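# Hand-tighten the music stand's leg-locking knob

## Task

Turn the knob that clamps the music stand's legs until it is snug by hand, and leave the stand upright in the spot where it already stands with its legs opened out; dropping it, tipping it over or jarring it counts against the result.

## Robot and tools

Robot: two arms, left_arm and right_arm. The left arm carries a left hand and the right arm a right hand; the two hands are mirror images. Bases in the scene frame: left_arm at (+0.065, +0.524, +0.023) m, right_arm at (+0.005, -0.481, +0.023) m, each turned only slightly about z. A fixed post stands on the floor behind the arms; do not strike it.

Scene frame: origin at table-top height, halfway between the arms' nominal bases; +x points out over the table, +z up, and the left arm is on the +y side (image left and right may not match). Reported end_effector_position (m), end_effector_quat_wxyz and velocities are in this frame, and may be off by a few cm.

Hand point axes (right hand): +z runs along the straight fingers toward the tips, +x goes across the palm away from the thumb, +y points out of the palm face. On the left hand +x points toward the thumb instead. The hand point sits just beyond the index and middle knuckles. A rigid mast sticks out near the wrist on the palm side and can bump things.

execute_actions(actions, cameras): actions is a list of actions; each action is a table of 1 to 15 rows, one row per 1/30 s step, and a short table repeats its final row until step 15. Every row is a single list of 48 numbers in [-1, 1] covering both arms, in this order: left dx, dy, dz, rx, ry, rz; left hand's 16 motor numbers; left current_limit; left speed; then the same 24 for the right arm. The six pose numbers are an offset from that arm's Hand target as it was when the action began, measured along that Hand target's own axes; each row counts from that same starting point, not from the previous row. 1.0 equals 0.6 m of travel or 180 degrees of turn; rx, ry, rz form one rotation vector. Six zeros ask nothing new of the arm, though a call of actions re-requests the Hand target. The 16 motor numbers are absolute goal angles, not offsets, in this order: index_mcp, index_abd, index_pip, index_dip, middle_mcp, middle_abd, middle_pip, middle_dip, ring_mcp, ring_abd, ring_pip, ring_dip, thumb_cmc, thumb_axl, thumb_mcp, thumb_ipl. Each maps linearly between the hinge's two stops; lower values curl fingers toward the palm. Straight values: _mcp +0.75, _abd 0.00, _pip +0.58, _dip +0.70, thumb_cmc +0.71, thumb_axl +0.68, thumb_mcp +0.23, thumb_ipl +0.17. current_limit maps -1..+1 to 0..550 mA (floor 11 mA); speed sets the goal slew rate to (speed+1)/2 of 8.5 rad/s. They start at +0.4 and -0.6. A zero in a hand slot is a real goal, so to keep a hand unchanged copy back its hand_goal, hand_current_limit and hand_speed. cameras: list of names, ["all"], or []; images come by default only with an empty actions list.

move(target, speed, blend, stop_force, zero, blocking, cameras): target is one 48-number row or a list of up to 15 such rows, same layout and scale as above; every row's pose offsets are taken from the Hand targets held at the move's start, not from the preceding row. Hand numbers act as absolute goals. speed is path top speed in m/s, 0.002 to 3.6, default 0.25 (turns up to twice that in rad/s); one value or one per target. blend (m) rounds corners in a list; 0 stops at each. stop_force (N, 3 to 120, shared by both arms) ends an arm's path when its wrist sensor feels that much push against its travel; it is unreliable while the hand turns, and needs identical hand numbers in every row. zero (default true) re-zeros moving arms first. blocking=false returns early and cannot be combined with stop_force. The whole move is capped at 10 s. The result adds a move: line giving the ending (done, off_target, moving, held, fault) and limits such as paced or held.

wait(seconds 0 to 3600) lets time pass without new commands. stop() brakes a running move. zoom_image(camera, region=[x0, y0, x1, y1]) enlarges part of a camera's newest image, region at most 504 by 504 px. zero_wrist_force(arm) re-zeros one arm's wrist sensor. finished_scene(scene=1) ends the scene irreversibly; the knob must stay tight and the stand upright without help.

Cameras: cam_head_left, cam_head_right, cam_high, cam_low, cam_left_wrist, cam_right_wrist, all 896x504.

Result lines: Hand target is the last commanded, clipped pose that the next offsets start from; the hand often rests a bit short of it. hand_goal, hand_measured, hand_current_ma and hand_state (moving, goal, blocked, overload) follow the motor order. Wrist force and Wrist torque are in the end effector's axes, with a third line for the peak since last shown. Joint torques and positions are listed base to hand.

Limits and hazards: commanded orientation is clipped to within 32 degrees of the measured one per step. A torque fault or a net outside force near 150 N halts an arm for 10 s; wrist joints tolerate only about 12 to 14 N m. A motor running at 495 mA or more for 5 s shuts off for 10 s. Hot motors (70 °C warning, 85 °C stop) come from holding loads or pushing at unreachable poses. The clearance check withholds commands bringing the arms too close, but fingers can still collide; a pinch between the arms may fail the task. Keep wrists away from the first joint's axis. Approach slowly, use small offsets past contact, turn the knob gently, and do not drop, topple, shove or jolt the stand or let anything leave the table.

Each tool is called after "Call:" by a JSON object that holds its "method" and its "body", one argument or row to a line.

## Session

Call:
{"method": "execute_actions", "body": {
  "actions": []
}}

Scene clock: 0.00 s.
left_arm: end_effector_position=(+0.6010, +0.5368, +0.3697) hand_goal=(+0.754, +0.000, +0.576, +0.696, +0.754, +0.000, +0.576, +0.696, +0.754, +0.000, +0.576, +0.696, +0.714, +0.678, +0.226, +0.168) hand_measured=(+0.7535, -0.0008, +0.5757, +0.6971, +0.7535, -0.0008, +0.5770, +0.6958, +0.7523, +0.0007, +0.5770, +0.6958, +0.7142, +0.6767, +0.2252, +0.1681) hand_current_ma=(-7, +0, +7, -5, -9, +2, -4, -3, -7, -5, -5, +0, +8, -6, +1, -4) hand_state=(goal, goal, goal, goal, goal, goal, goal, goal, goal, goal, goal, goal, goal, overload, goal, goal) hand_current_limit=0.40 hand_speed=-0.60 end_effector_quat_wxyz=(-0.059, +0.725, +0.686, +0.020) | right_arm: end_effector_position=(+0.3152, -0.6215, +0.2408) hand_goal=(+0.754, +0.000, +0.576, +0.696, +0.754, +0.000, +0.576, +0.696, +0.754, +0.000, +0.576, +0.696, +0.714, +0.678, +0.226, +0.168) hand_measured=(+0.7535, -0.0008, +0.5770, +0.6958, +0.7535, +0.0007, +0.5770, +0.6958, +0.7535, -0.0008, +0.5770, +0.6958, +0.7142, +0.6777, +0.2262, +0.1681) hand_current_ma=(+8, -6, -4, +3, +7, -7, +4, +16, -16, +21, -6, +3, +1, -16, -6, -17) hand_state=(goal, goal, goal, goal, goal, goal, goal, goal, goal, goal, goal, goal, goal, goal, goal, goal) hand_current_limit=0.40 hand_speed=-0.60 end_effector_quat_wxyz=(+0.057, +0.879, -0.470, -0.061)
Joint positions: left_arm=[3.305 -1.458 -1.697 -1.584 1.693 0.275] | right_arm=[-0.548 -1.673 2.048 -1.829 -1.69 2.019]
Joint velocities: within noise
Joint torques (N m): no reading
Motor temperatures (°C): left_arm=[37 35 32 40 36 36] | right_arm=[35 35 31 41 35 36]
Wrist force (N): no reading
Wrist torque (N m): no reading
Wrist force, peak (N): no reading
Hand target: left_arm +0.6010, +0.5368, +0.3697; -0.059, +0.725, +0.686, +0.020 | right_arm +0.3152, -0.6215, +0.2408; +0.057, +0.879, -0.470, -0.061

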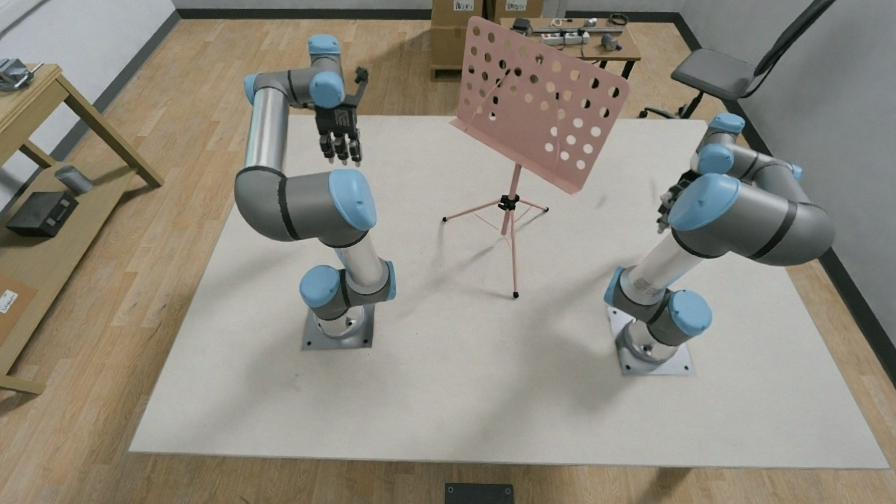

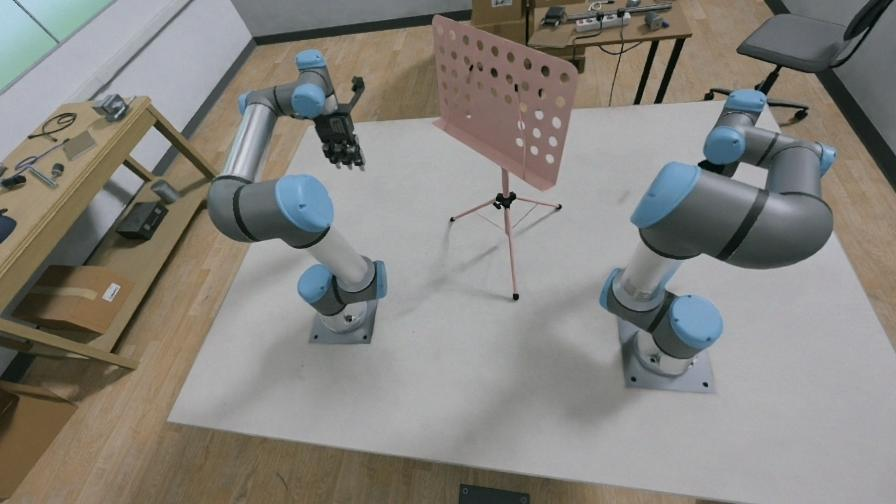

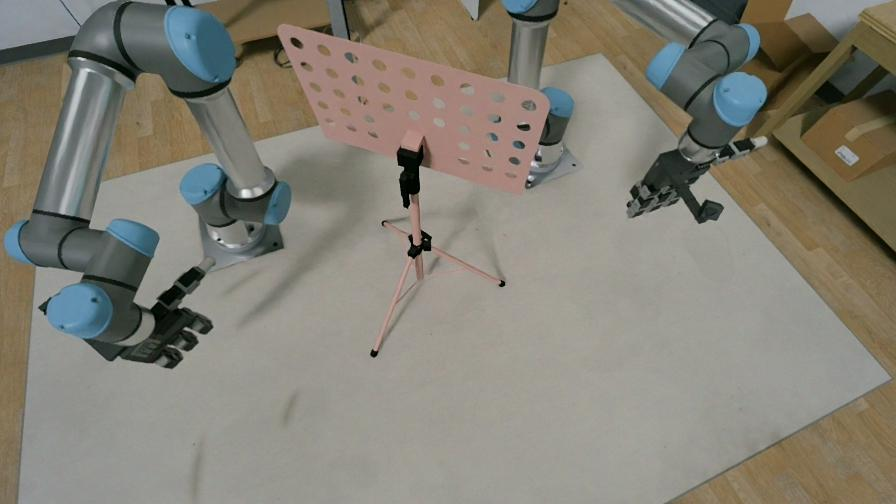

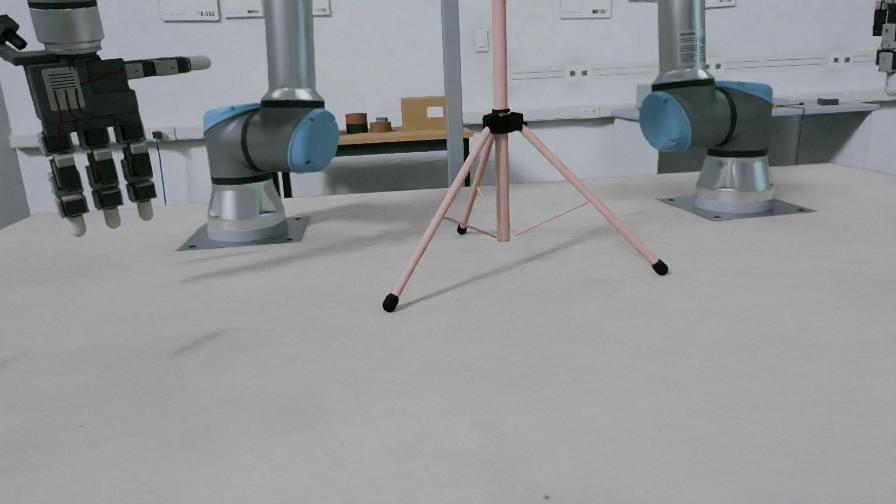

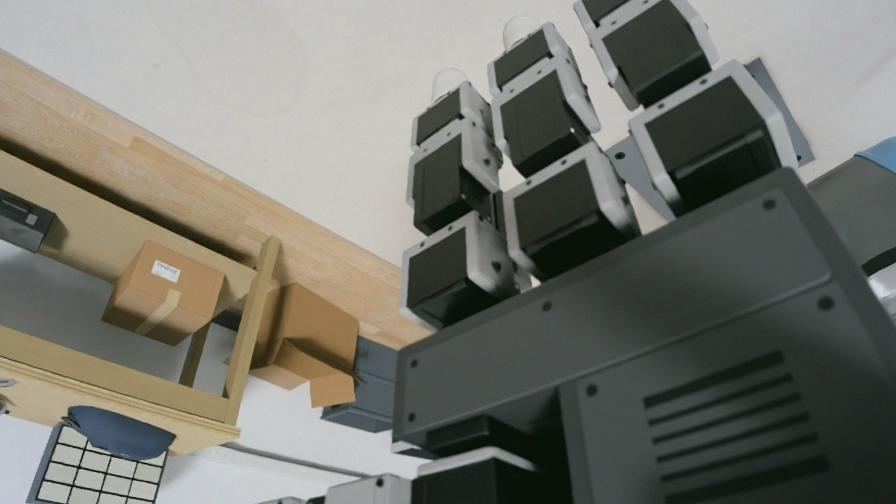

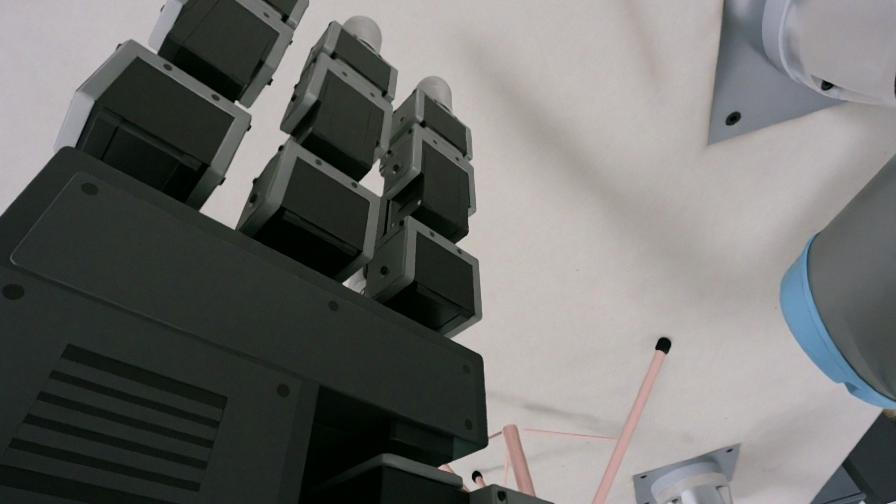

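Call:
{"method": "zoom_image", "body": {
  "camera": "cam_low",
  "region": [440, 80, 570, 160]
}}

Call:
{"method": "zoom_image", "body": {
  "camera": "cam_high",
  "region": [370, 190, 470, 290]
}}

Call:
{"method": "zoom_image", "body": {
  "camera": "cam_head_left",
  "region": [470, 170, 560, 240]
}}

Call:
{"method": "zoom_image", "body": {
  "camera": "cam_head_right",
  "region": [460, 170, 550, 240]
}}

Scaled by 3.877 from the camera's image (finer frame: 1280x720).

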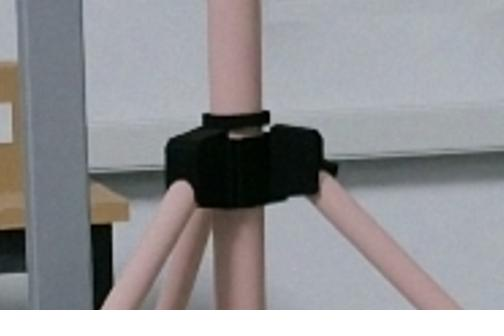

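Scaled by 5.040 from the camera's image (finer frame: 1280x720).

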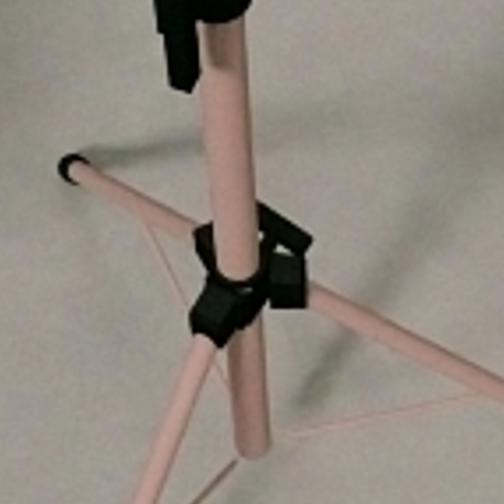

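Scaled by 5.600 from the camera's image (finer frame: 1280x720).

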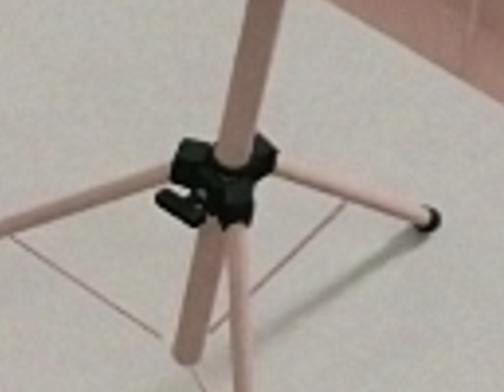

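Scaled by 5.600 from the camera's image (finer frame: 1280x720).

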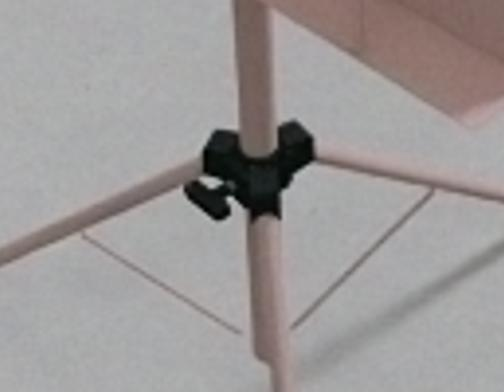

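Call:
{"method": "move", "body": {
  "target": [-0.6427, -0.4272, 0.074, -0.0265, -0.3937, -0.3461, 0.754, 0, 0.576, 0.696, 0.754, 0, 0.576, 0.696, -0.479, 0, -0.737, 0.406, 0.714, 0.678, -0.45, 0.168, 0.4, -0.4, 0,0,0,0,0,0, 0.754, 0, 0.576, 0.696, 0.754, 0, 0.576, 0.696, 0.754, 0, 0.576, 0.696, 0.714, 0.678, 0.226, 0.168, 0.4, -0.6],
  "cameras": ["all"]
}}

Scene clock: 308.23 s.
left_arm: end_effector_position=(+0.3212, +0.1723, +0.2980) hand_goal=(+0.754, +0.000, +0.576, +0.696, +0.754, +0.000, +0.576, +0.696, -0.478, +0.000, -0.736, +0.406, +0.714, +0.678, -0.450, +0.168) hand_measured=(+0.7498, +0.0095, +0.5770, +0.6971, +0.7474, +0.0095, +0.5744, +0.6958, -0.4609, +0.0065, -0.7370, +0.4066, +0.7129, +0.6767, -0.4507, +0.1738) hand_current_ma=(-10, +11, +0, -13, -5, -7, -9, -2, +13, +4, -1, -2, +16, -8, +0, +2) hand_state=(goal, goal, goal, goal, goal, goal, goal, goal, goal, goal, goal, goal, goal, overload, goal, goal) hand_current_limit=0.40 hand_speed=-0.40 end_effector_quat_wxyz=(+0.374, +0.173, +0.849, -0.331) end_effector_velocity=(+0.000, +0.000, +0.001) end_effector_angular_velocity=(-0.004, -0.001, +0.005) | right_arm: end_effector_position=(+0.3152, -0.6215, +0.2408) hand_goal=(+0.754, +0.000, +0.576, +0.696, +0.754, +0.000, +0.576, +0.696, +0.754, +0.000, +0.576, +0.696, +0.714, +0.678, +0.226, +0.168) hand_measured=(+0.7535, -0.0008, +0.5770, +0.6958, +0.7535, +0.0007, +0.5770, +0.6971, +0.7535, -0.0008, +0.5770, +0.6958, +0.7142, +0.6777, +0.2212, +0.1681) hand_current_ma=(-6, +0, -5, -3, +8, -23, -6, +14, -23, +6, +2, -1, -9, +7, -10, -7) hand_state=(goal, goal, goal, goal, goal, goal, goal, goal, goal, goal, goal, goal, goal, goal, goal, goal) hand_current_limit=0.40 hand_speed=-0.60 end_effector_quat_wxyz=(+0.057, +0.879, -0.470, -0.061)
Joint positions: left_arm=[2.407 -1.226 -2.463 0.009 1.355 -1.967] | right_arm=[-0.548 -1.673 2.048 -1.829 -1.69 2.019]
Joint velocities: left_arm=[-0.001 0 0 0.004 0.004 -0.006] | right_arm=[within noise]
Joint torques (N m): left_arm=[-10.75 -0.7 25.19 5.34 1.11 -2.13] | right_arm=[-0.3 -17.7 -23.5 -2.05 -0.17 0.02]
Wrist force (N): left_arm=[0.5 1.1 -0.2] | right_arm=[0.0 0.2 0.0]
Wrist torque (N m): left_arm=[0.18 0.00 0.11] | right_arm=[0.03 0.01 0.00]
Wrist force, peak (N): left_arm=[2.2 -0.4 0.2] | right_arm=[-0.2 0.3 -0.4]
Hand target: left_arm +0.3211, +0.1722, +0.2980; +0.374, +0.173, +0.849, -0.331 | right_arm +0.3152, -0.6215, +0.2408; +0.057, +0.879, -0.470, -0.061
Off the commanded pose: left_arm 0.000 m, 0 deg | right_arm 0.000 m, 0 deg.
move: done
cam_left_wrist: T_world_to_cam=[[0.16531, -0.49152, 0.85503, -0.25703], [-0.94484, 0.16962, 0.28018, 0.14688], [-0.28274, -0.85419, -0.43637, 0.49521]] pos_world=[0.32128, 0.27175, 0.39471]

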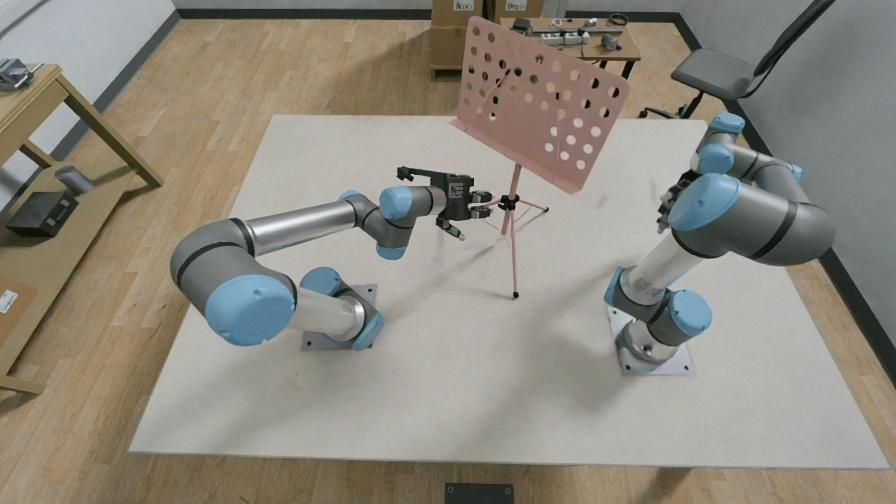

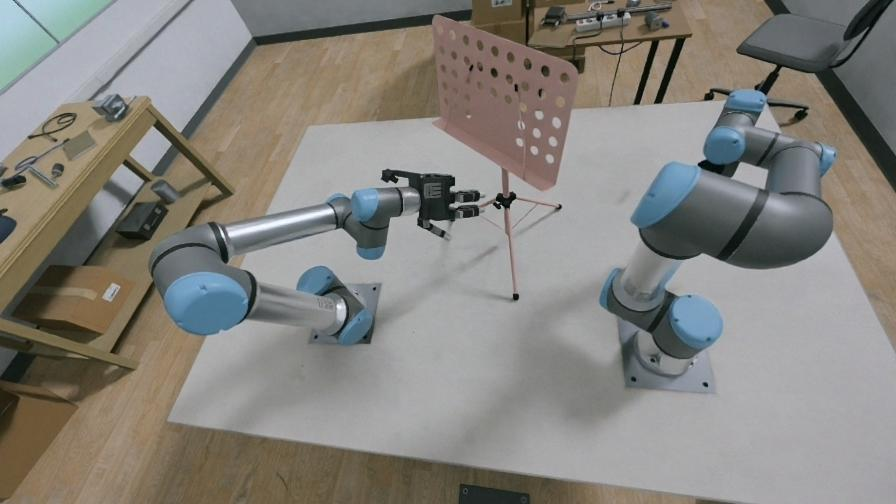

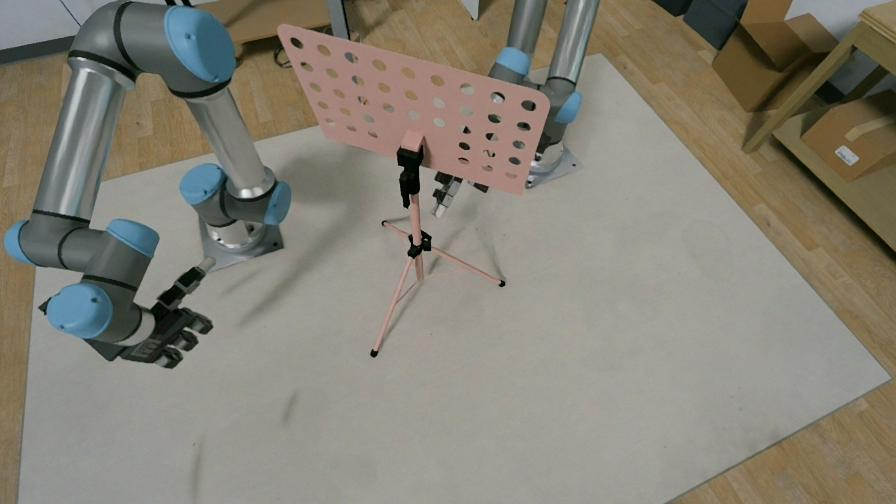

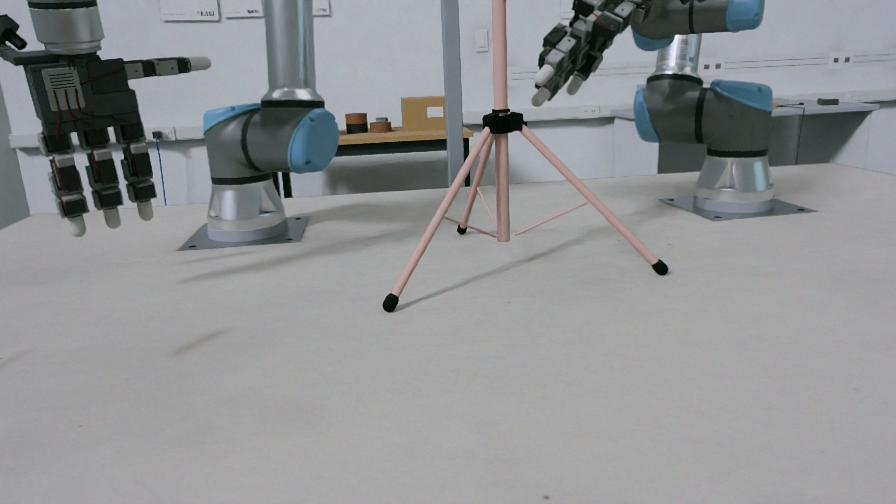

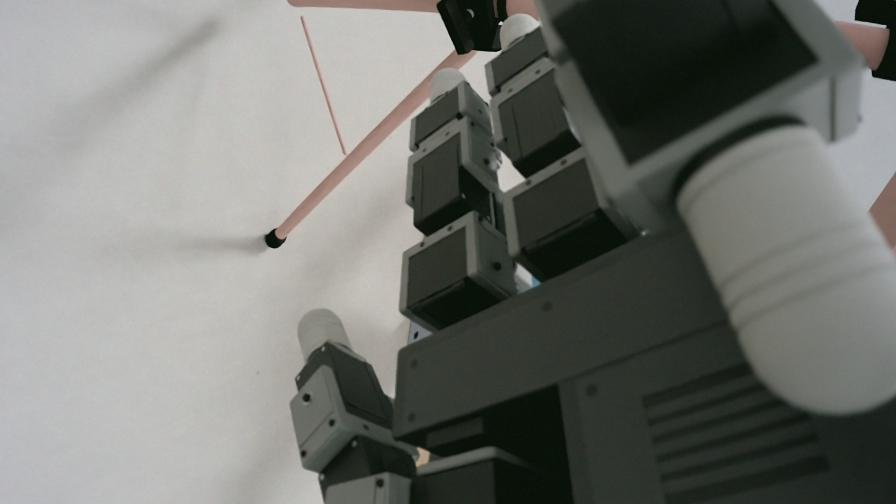

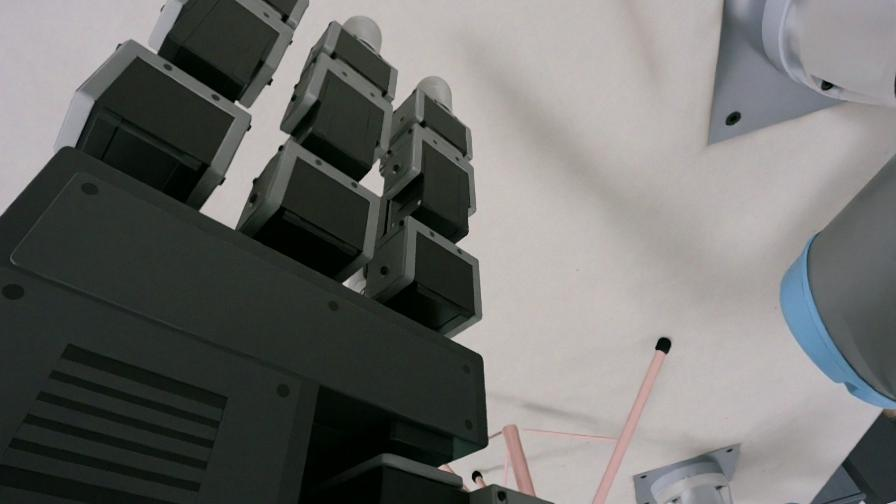

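Call:
{"method": "zoom_image", "body": {
  "camera": "cam_left_wrist",
  "region": [400, 0, 560, 100]
}}

Call:
{"method": "zoom_image", "body": {
  "camera": "cam_head_left",
  "region": [470, 180, 550, 230]
}}

Call:
{"method": "zoom_image", "body": {
  "camera": "cam_low",
  "region": [480, 50, 620, 150]
}}

Scaled by 3.150 from the camera's image (finer frame: 1280x720).

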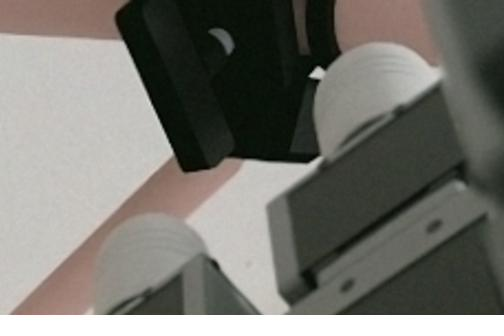

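Scaled by 6.300 from the camera's image (finer frame: 1280x720).

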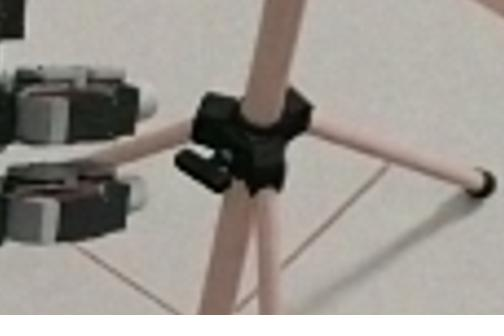

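Scaled by 3.600 from the camera's image (finer frame: 1280x720).

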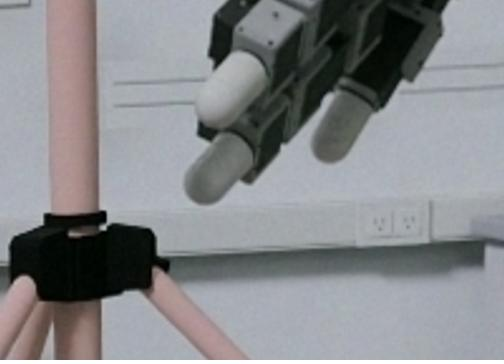

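Call:
{"method": "move", "body": {
  "target": [-0.055, 0.0453, 0.0433, 0,0,0, 0.754, 0, 0.576, 0.696, 0.754, 0, 0.576, 0.696, -0.478, 0, -0.736, 0.406, 0.714, 0.678, -0.45, 0.168, 0.4, -0.4, 0,0,0,0,0,0, 0.754, 0, 0.576, 0.696, 0.754, 0, 0.576, 0.696, 0.754, 0, 0.576, 0.696, 0.714, 0.678, 0.226, 0.168, 0.4, -0.6],
  "speed": 0.15,
  "cameras": ["cam_left_wrist","cam_head_left","cam_head_right","cam_low"]
}}

Call:
{"method": "zoom_image", "body": {
  "camera": "cam_left_wrist",
  "region": [360, 20, 560, 160]
}}

Call:
{"method": "zoom_image", "body": {
  "camera": "cam_head_right",
  "region": [460, 170, 550, 240]
}}

Call:
{"method": "zoom_image", "body": {
  "camera": "cam_head_left",
  "region": [470, 170, 560, 240]
}}

Scene clock: 385.57 s.
left_arm: end_effector_position=(+0.3712, +0.1723, +0.2981) hand_goal=(+0.754, +0.000, +0.576, +0.696, +0.754, +0.000, +0.576, +0.696, -0.478, +0.000, -0.736, +0.406, +0.714, +0.678, -0.450, +0.168) hand_measured=(+0.7462, +0.0095, +0.5770, +0.6958, +0.7450, +0.0109, +0.5757, +0.6958, -0.4633, +0.0065, -0.7370, +0.4066, +0.7104, +0.6756, -0.4507, +0.1729) hand_current_ma=(+9, +17, +8, -14, -7, -9, +4, -2, +14, -4, +1, +6, -1, +7, -1, +14) hand_state=(goal, goal, goal, goal, goal, goal, goal, goal, goal, goal, goal, goal, goal, overload, goal, goal) hand_current_limit=0.40 hand_speed=-0.40 end_effector_quat_wxyz=(+0.374, +0.173, +0.849, -0.331) | right_arm: end_effector_position=(+0.3152, -0.6215, +0.2408) hand_goal=(+0.754, +0.000, +0.576, +0.696, +0.754, +0.000, +0.576, +0.696, +0.754, +0.000, +0.576, +0.696, +0.714, +0.678, +0.226, +0.168) hand_measured=(+0.7535, +0.0007, +0.5770, +0.6958, +0.7535, +0.0007, +0.5770, +0.6958, +0.7535, -0.0008, +0.5770, +0.6958, +0.7142, +0.6767, +0.2212, +0.1681) hand_current_ma=(-6, +1, +12, +2, +0, -4, -11, +5, -13, +14, -13, -10, +14, -18, +3, -16) hand_state=(goal, goal, goal, goal, goal, goal, goal, goal, goal, goal, goal, goal, goal, goal, goal, goal) hand_current_limit=0.40 hand_speed=-0.60 end_effector_quat_wxyz=(+0.057, +0.879, -0.470, -0.061)
Joint positions: left_arm=[2.52 -1.299 -2.415 0.02 1.258 -1.906] | right_arm=[-0.548 -1.673 2.048 -1.829 -1.69 2.019]
Joint torques (N m): left_arm=[10.97 6.6 14.11 0.35 -1.47 -1.17] | right_arm=[-0.16 -19.54 -22.96 -1.84 0.08 0.22]
Wrist force (N): left_arm=[0.6 1.0 -0.4] | right_arm=[0.0 0.2 0.1]
Wrist torque (N m): left_arm=[0.15 -0.02 -0.01] | right_arm=[0.02 -0.01 0.01]
Wrist force, peak (N): left_arm=[2.1 -0.7 -1.2] | right_arm=[-0.2 0.4 0.2]
Hand target: left_arm +0.3712, +0.1723, +0.2980; +0.374, +0.173, +0.849, -0.331 | right_arm +0.3152, -0.6215, +0.2408; +0.057, +0.879, -0.470, -0.061
Off the commanded pose: left_arm 0.000 m, 0 deg | right_arm 0.000 m, 0 deg.
move: done
cam_left_wrist: T_world_to_cam=[[0.1651, -0.49133, 0.85518, -0.26531], [-0.94494, 0.1696, 0.27987, 0.19418], [-0.28255, -0.8543, -0.43627, 0.50924]] pos_world=[0.37118, 0.27175, 0.39471]
Images, in order (width x height): cam_head_left 896x504, cam_head_right 896x504, cam_low 896x504, cam_left_wrist 896x504.

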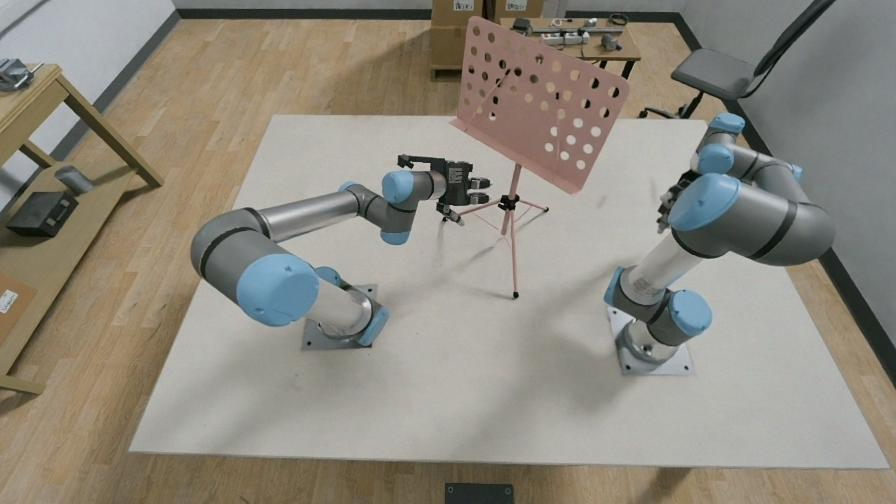

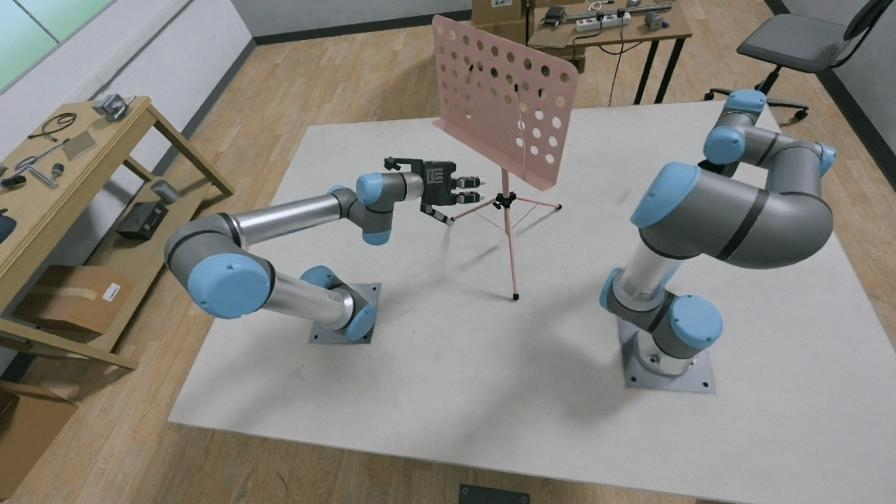

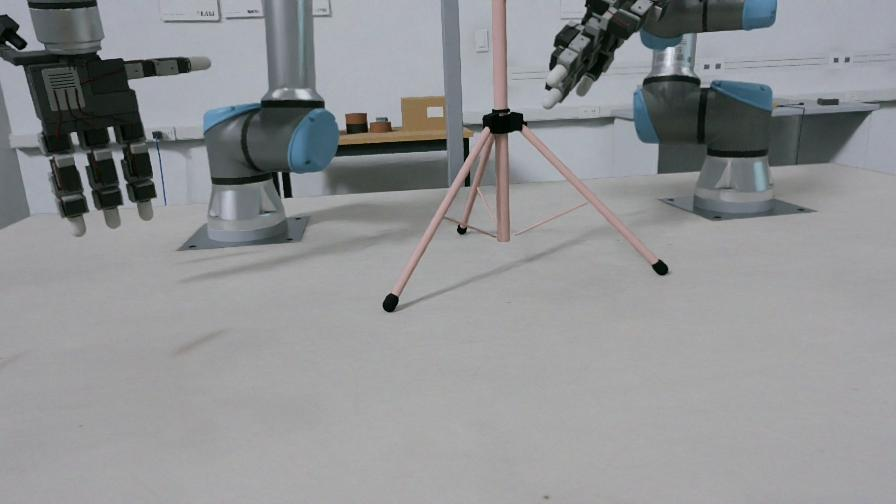

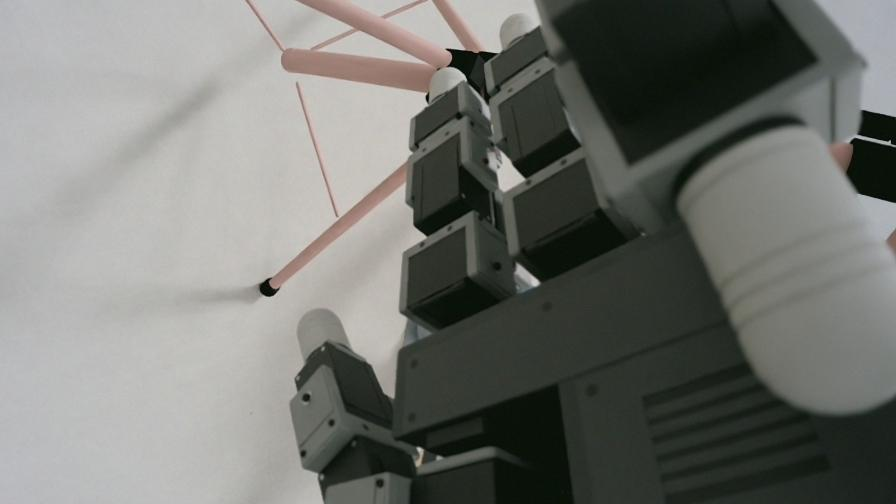

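Scaled by 2.520 from the camera's image (finer frame: 1280x720).

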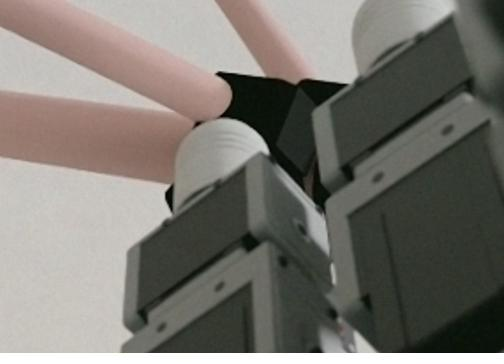

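Scaled by 5.600 from the camera's image (finer frame: 1280x720).

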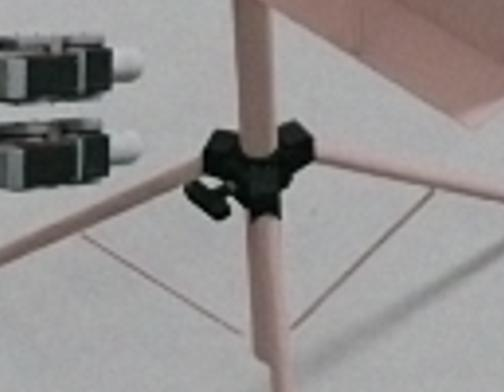

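Scaled by 5.600 from the camera's image (finer frame: 1280x720).

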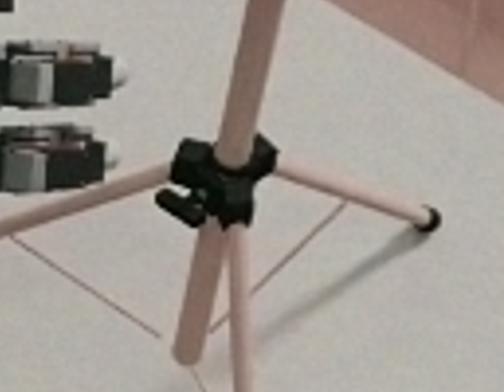

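Call:
{"method": "move", "body": {
  "target": [-0.0735, -0.027, -0.033, 0,0,0, 0.754, 0, 0.576, 0.696, 0.754, 0, 0.576, 0.696, -0.478, 0, -0.736, 0.406, 0.714, 0.678, -0.45, 0.168, 0.4, -0.4, 0,0,0,0,0,0, 0.754, 0, 0.576, 0.696, 0.754, 0, 0.576, 0.696, 0.754, 0, 0.576, 0.696, 0.714, 0.678, 0.226, 0.168, 0.4, -0.6],
  "speed": 0.15,
  "cameras": ["cam_left_wrist"]
}}

Call:
{"method": "zoom_image", "body": {
  "camera": "cam_left_wrist",
  "region": [300, 20, 500, 160]
}}

Scene clock: 394.60 s.
left_arm: end_effector_position=(+0.3812, +0.1724, +0.3479) hand_goal=(+0.754, +0.000, +0.576, +0.696, +0.754, +0.000, +0.576, +0.696, -0.478, +0.000, -0.736, +0.406, +0.714, +0.678, -0.450, +0.168) hand_measured=(+0.7462, +0.0109, +0.5770, +0.6971, +0.7462, +0.0095, +0.5757, +0.6971, -0.4609, +0.0065, -0.7370, +0.4066, +0.7117, +0.6756, -0.4507, +0.1729) hand_current_ma=(+3, -5, +1, -16, -15, +0, +10, -7, +9, -5, -5, -10, -6, +7, +6, -3) hand_state=(goal, goal, goal, goal, goal, goal, goal, goal, goal, goal, goal, goal, goal, overload, goal, goal) hand_current_limit=0.40 hand_speed=-0.40 end_effector_quat_wxyz=(+0.374, +0.173, +0.849, -0.331) | right_arm: end_effector_position=(+0.3152, -0.6215, +0.2408) hand_goal=(+0.754, +0.000, +0.576, +0.696, +0.754, +0.000, +0.576, +0.696, +0.754, +0.000, +0.576, +0.696, +0.714, +0.678, +0.226, +0.168) hand_measured=(+0.7535, -0.0008, +0.5770, +0.6958, +0.7535, +0.0007, +0.5770, +0.6958, +0.7535, +0.0007, +0.5770, +0.6958, +0.7142, +0.6777, +0.2212, +0.1681) hand_current_ma=(+11, +6, +5, -3, +14, -19, +5, +14, +7, -8, +7, -11, +0, -21, -4, -7) hand_state=(goal, goal, goal, goal, goal, goal, goal, goal, goal, goal, goal, goal, goal, goal, goal, goal) hand_current_limit=0.40 hand_speed=-0.60 end_effector_quat_wxyz=(+0.057, +0.879, -0.470, -0.061)
Joint positions: left_arm=[2.54 -1.237 -2.31 -0.151 1.241 -1.895] | right_arm=[-0.548 -1.673 2.048 -1.829 -1.69 2.019]
Joint torques (N m): left_arm=[-9.03 9.61 30.35 -0.09 1.02 -2.24] | right_arm=[-2.28 -19.18 -21.34 -2.02 0.08 0.08]
Wrist force (N): left_arm=[0.5 0.9 -0.5] | right_arm=[-0.3 0.2 0.1]
Wrist torque (N m): left_arm=[0.12 0.00 -0.02] | right_arm=[0.03 0.03 -0.01]
Wrist force, peak (N): left_arm=[2.1 2.0 0.1] | right_arm=[-0.2 0.5 0.1]
Hand target: left_arm +0.3812, +0.1724, +0.3480; +0.374, +0.173, +0.849, -0.331 | right_arm +0.3152, -0.6215, +0.2408; +0.057, +0.879, -0.470, -0.061
Off the commanded pose: left_arm 0.000 m, 0 deg | right_arm 0.000 m, 0 deg.
move: done
cam_left_wrist: T_world_to_cam=[[0.16517, -0.49143, 0.85511, -0.30957], [-0.9449, 0.16961, 0.27998, 0.18968], [-0.28263, -0.85424, -0.43634, 0.53399]] pos_world=[0.38128, 0.27185, 0.44461]

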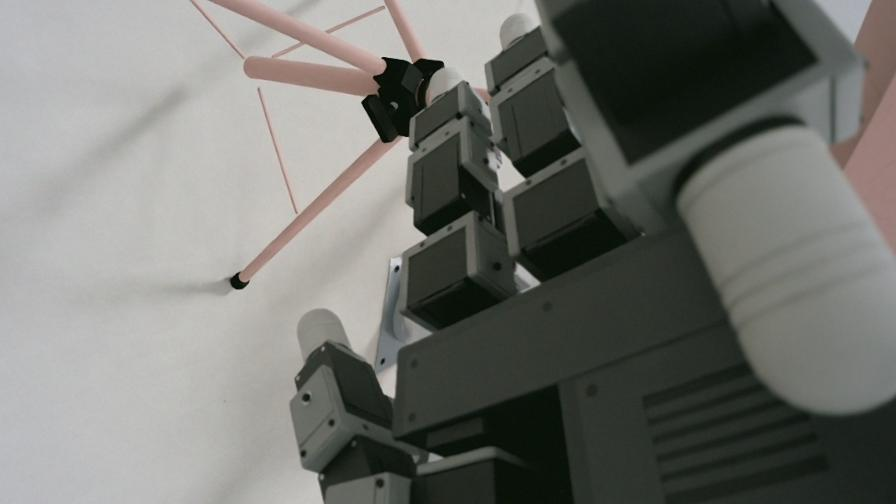

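Scaled by 2.520 from the camera's image (finer frame: 1280x720).

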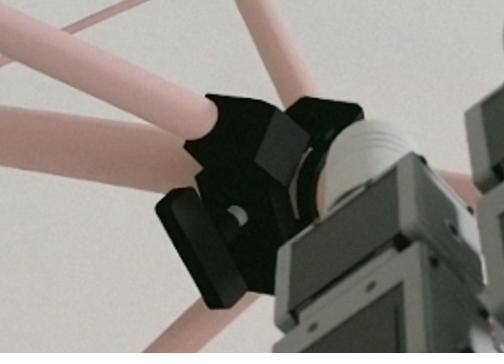

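Call:
{"method": "move", "body": {
  "target": [0.2242, 0.02, 0.0567, 0.0438, -0.1141, 0.0518, 0.754, -0.052, 0.576, 0.696, 0.754, 0.052, 0.576, 0.696, -0.478, 0, -0.736, 0.406, 0.714, 0.678, -0.45, 0.168, 0.4, -0.4, 0,0,0,0,0,0, 0.754, 0, 0.576, 0.696, 0.754, 0, 0.576, 0.696, 0.754, 0, 0.576, 0.696, 0.714, 0.678, 0.226, 0.168, 0.4, -0.6],
  "speed": 0.1,
  "cameras": ["cam_left_wrist","cam_head_left","cam_head_right","cam_low"]
}}

Call:
{"method": "zoom_image", "body": {
  "camera": "cam_left_wrist",
  "region": [380, 0, 580, 140]
}}

Call:
{"method": "zoom_image", "body": {
  "camera": "cam_head_right",
  "region": [460, 170, 550, 240]
}}

Call:
{"method": "zoom_image", "body": {
  "camera": "cam_head_left",
  "region": [470, 170, 560, 240]
}}

Call:
{"method": "zoom_image", "body": {
  "camera": "cam_low",
  "region": [480, 60, 620, 160]
}}

Scene clock: 468.40 s.
left_arm: end_effector_position=(+0.3166, +0.1636, +0.2249) hand_goal=(+0.754, -0.052, +0.576, +0.696, +0.754, +0.052, +0.576, +0.696, -0.478, +0.000, -0.736, +0.406, +0.714, +0.678, -0.450, +0.168) hand_measured=(+0.7462, -0.0345, +0.5770, +0.6958, +0.7450, +0.0564, +0.5757, +0.6958, -0.4682, +0.0080, -0.7370, +0.4053, +0.7129, +0.6756, -0.4488, +0.1729) hand_current_ma=(+0, +15, +7, +4, -24, -3, +0, +4, +6, -9, +2, -7, -1, -1, +10, +6) hand_state=(goal, goal, goal, goal, goal, goal, goal, goal, goal, goal, goal, goal, goal, overload, goal, goal) hand_current_limit=0.40 hand_speed=-0.40 end_effector_quat_wxyz=(+0.532, +0.204, +0.727, -0.382) end_effector_velocity=(+0.000, +0.000, +0.001) end_effector_angular_velocity=(-0.004, -0.003, +0.001) | right_arm: end_effector_position=(+0.3152, -0.6215, +0.2408) hand_goal=(+0.754, +0.000, +0.576, +0.696, +0.754, +0.000, +0.576, +0.696, +0.754, +0.000, +0.576, +0.696, +0.714, +0.678, +0.226, +0.168) hand_measured=(+0.7535, +0.0007, +0.5770, +0.6958, +0.7535, -0.0008, +0.5770, +0.6958, +0.7535, +0.0007, +0.5770, +0.6958, +0.7142, +0.6767, +0.2212, +0.1681) hand_current_ma=(+3, +6, -2, +2, -5, -13, -2, +15, -11, +12, +1, +0, -11, -6, -1, +4) hand_state=(goal, goal, goal, goal, goal, goal, goal, goal, goal, goal, goal, goal, goal, goal, goal, goal) hand_current_limit=0.40 hand_speed=-0.60 end_effector_quat_wxyz=(+0.057, +0.879, -0.470, -0.061)
Joint positions: left_arm=[2.342 -1.846 -2.685 1.246 1.415 -1.898] | right_arm=[-0.548 -1.673 2.048 -1.829 -1.69 2.019]
Joint velocities: left_arm=[0 -0.002 0.001 0.006 0 -0.001] | right_arm=[within noise]
Joint torques (N m): left_arm=[14.58 11.83 17.47 4.45 -0.86 -2.33] | right_arm=[-1.7 -19.3 -22.05 -1.91 0.18 0.15]
Wrist force (N): left_arm=[1.4 0.7 -1.3] | right_arm=[-0.1 0.0 0.2]
Wrist torque (N m): left_arm=[0.22 -0.16 0.11] | right_arm=[-0.01 0.00 0.00]
Wrist force, peak (N): left_arm=[2.1 0.7 -1.7] | right_arm=[-0.3 0.3 0.4]
Hand target: left_arm +0.3166, +0.1636, +0.2249; +0.532, +0.204, +0.727, -0.383 | right_arm +0.3152, -0.6215, +0.2408; +0.057, +0.879, -0.470, -0.061
Off the commanded pose: left_arm 0.000 m, 0 deg | right_arm 0.000 m, 0 deg.
move: done
cam_left_wrist: T_world_to_cam=[[-0.17774, -0.30967, 0.93408, -0.13687], [-0.96995, 0.21538, -0.11317, 0.25343], [-0.16614, -0.92613, -0.33865, 0.40739]] pos_world=[0.28917, 0.28033, 0.29448]
Images, in order (width x height): cam_head_left 896x504, cam_head_right 896x504, cam_low 896x504, cam_left_wrist 896x504.

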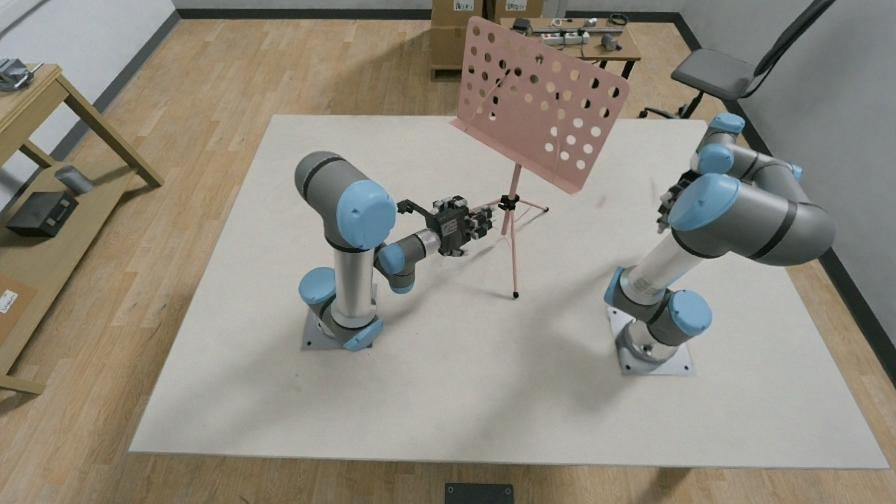

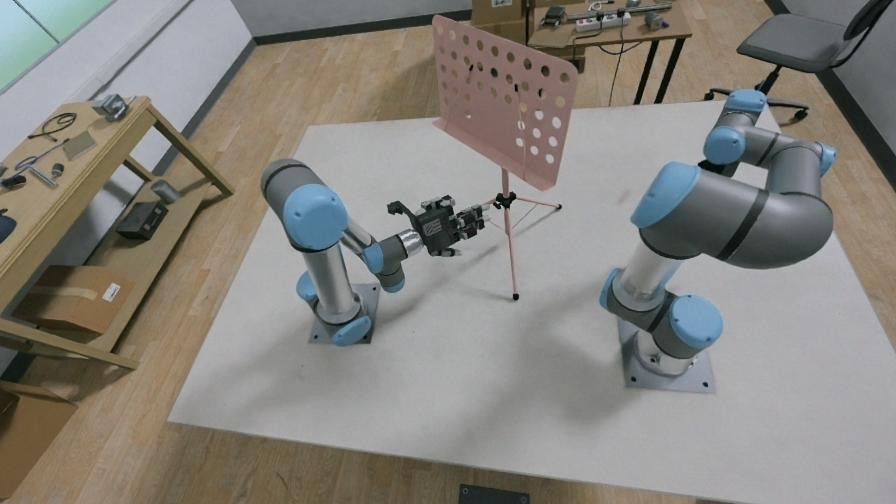

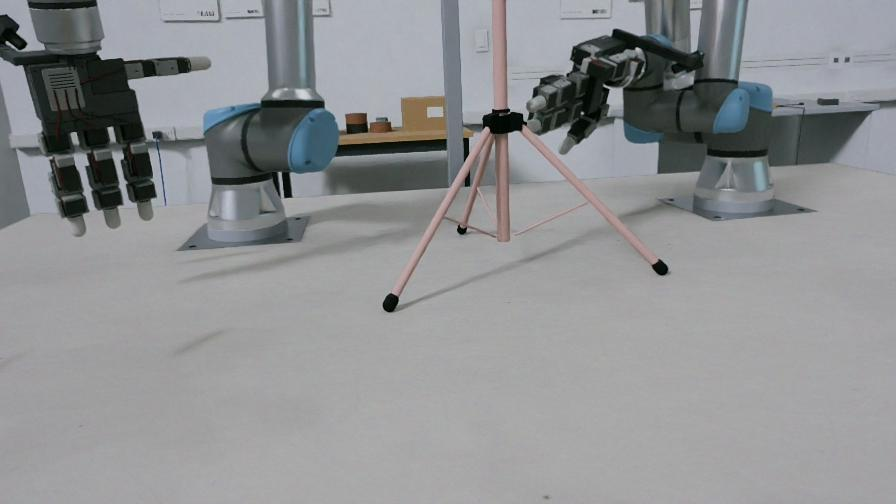

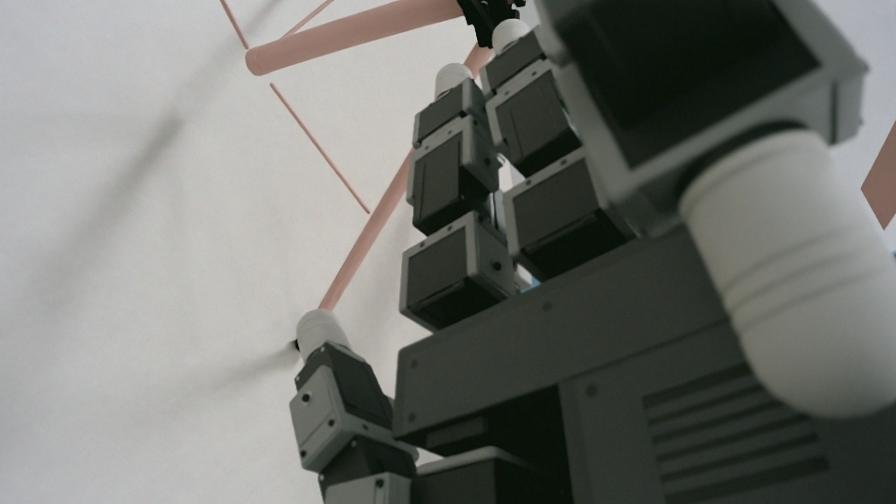

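Scaled by 2.520 from the camera's image (finer frame: 1280x720).

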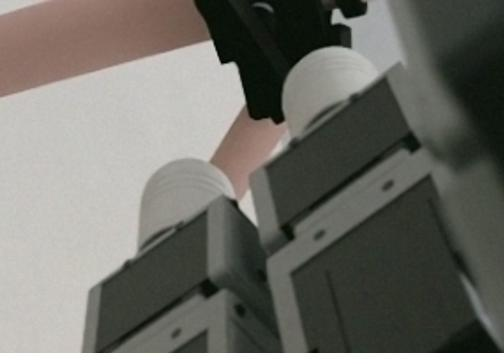

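Scaled by 5.600 from the camera's image (finer frame: 1280x720).

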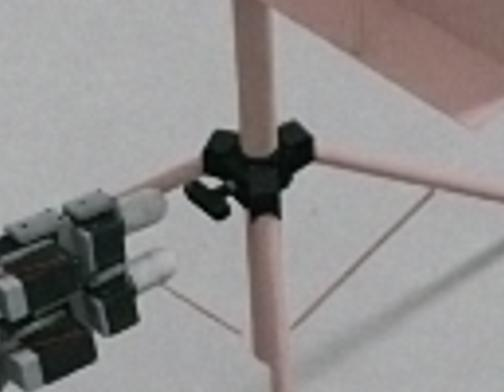

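Scaled by 5.600 from the camera's image (finer frame: 1280x720).

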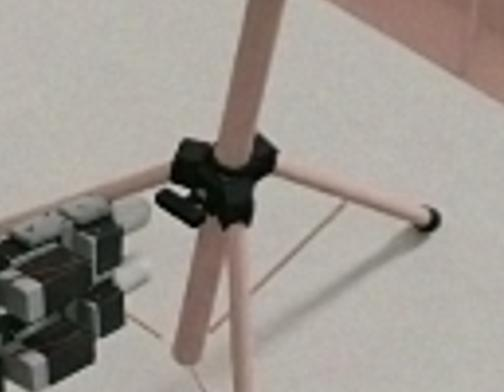

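Scaled by 3.600 from the camera's image (finer frame: 1280x720).

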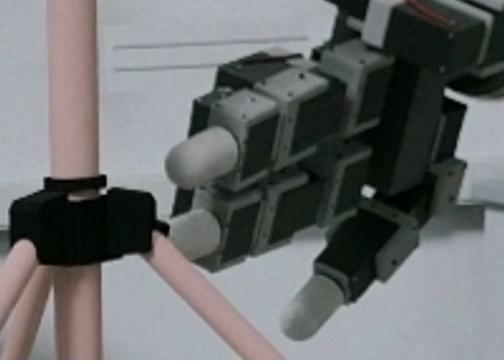

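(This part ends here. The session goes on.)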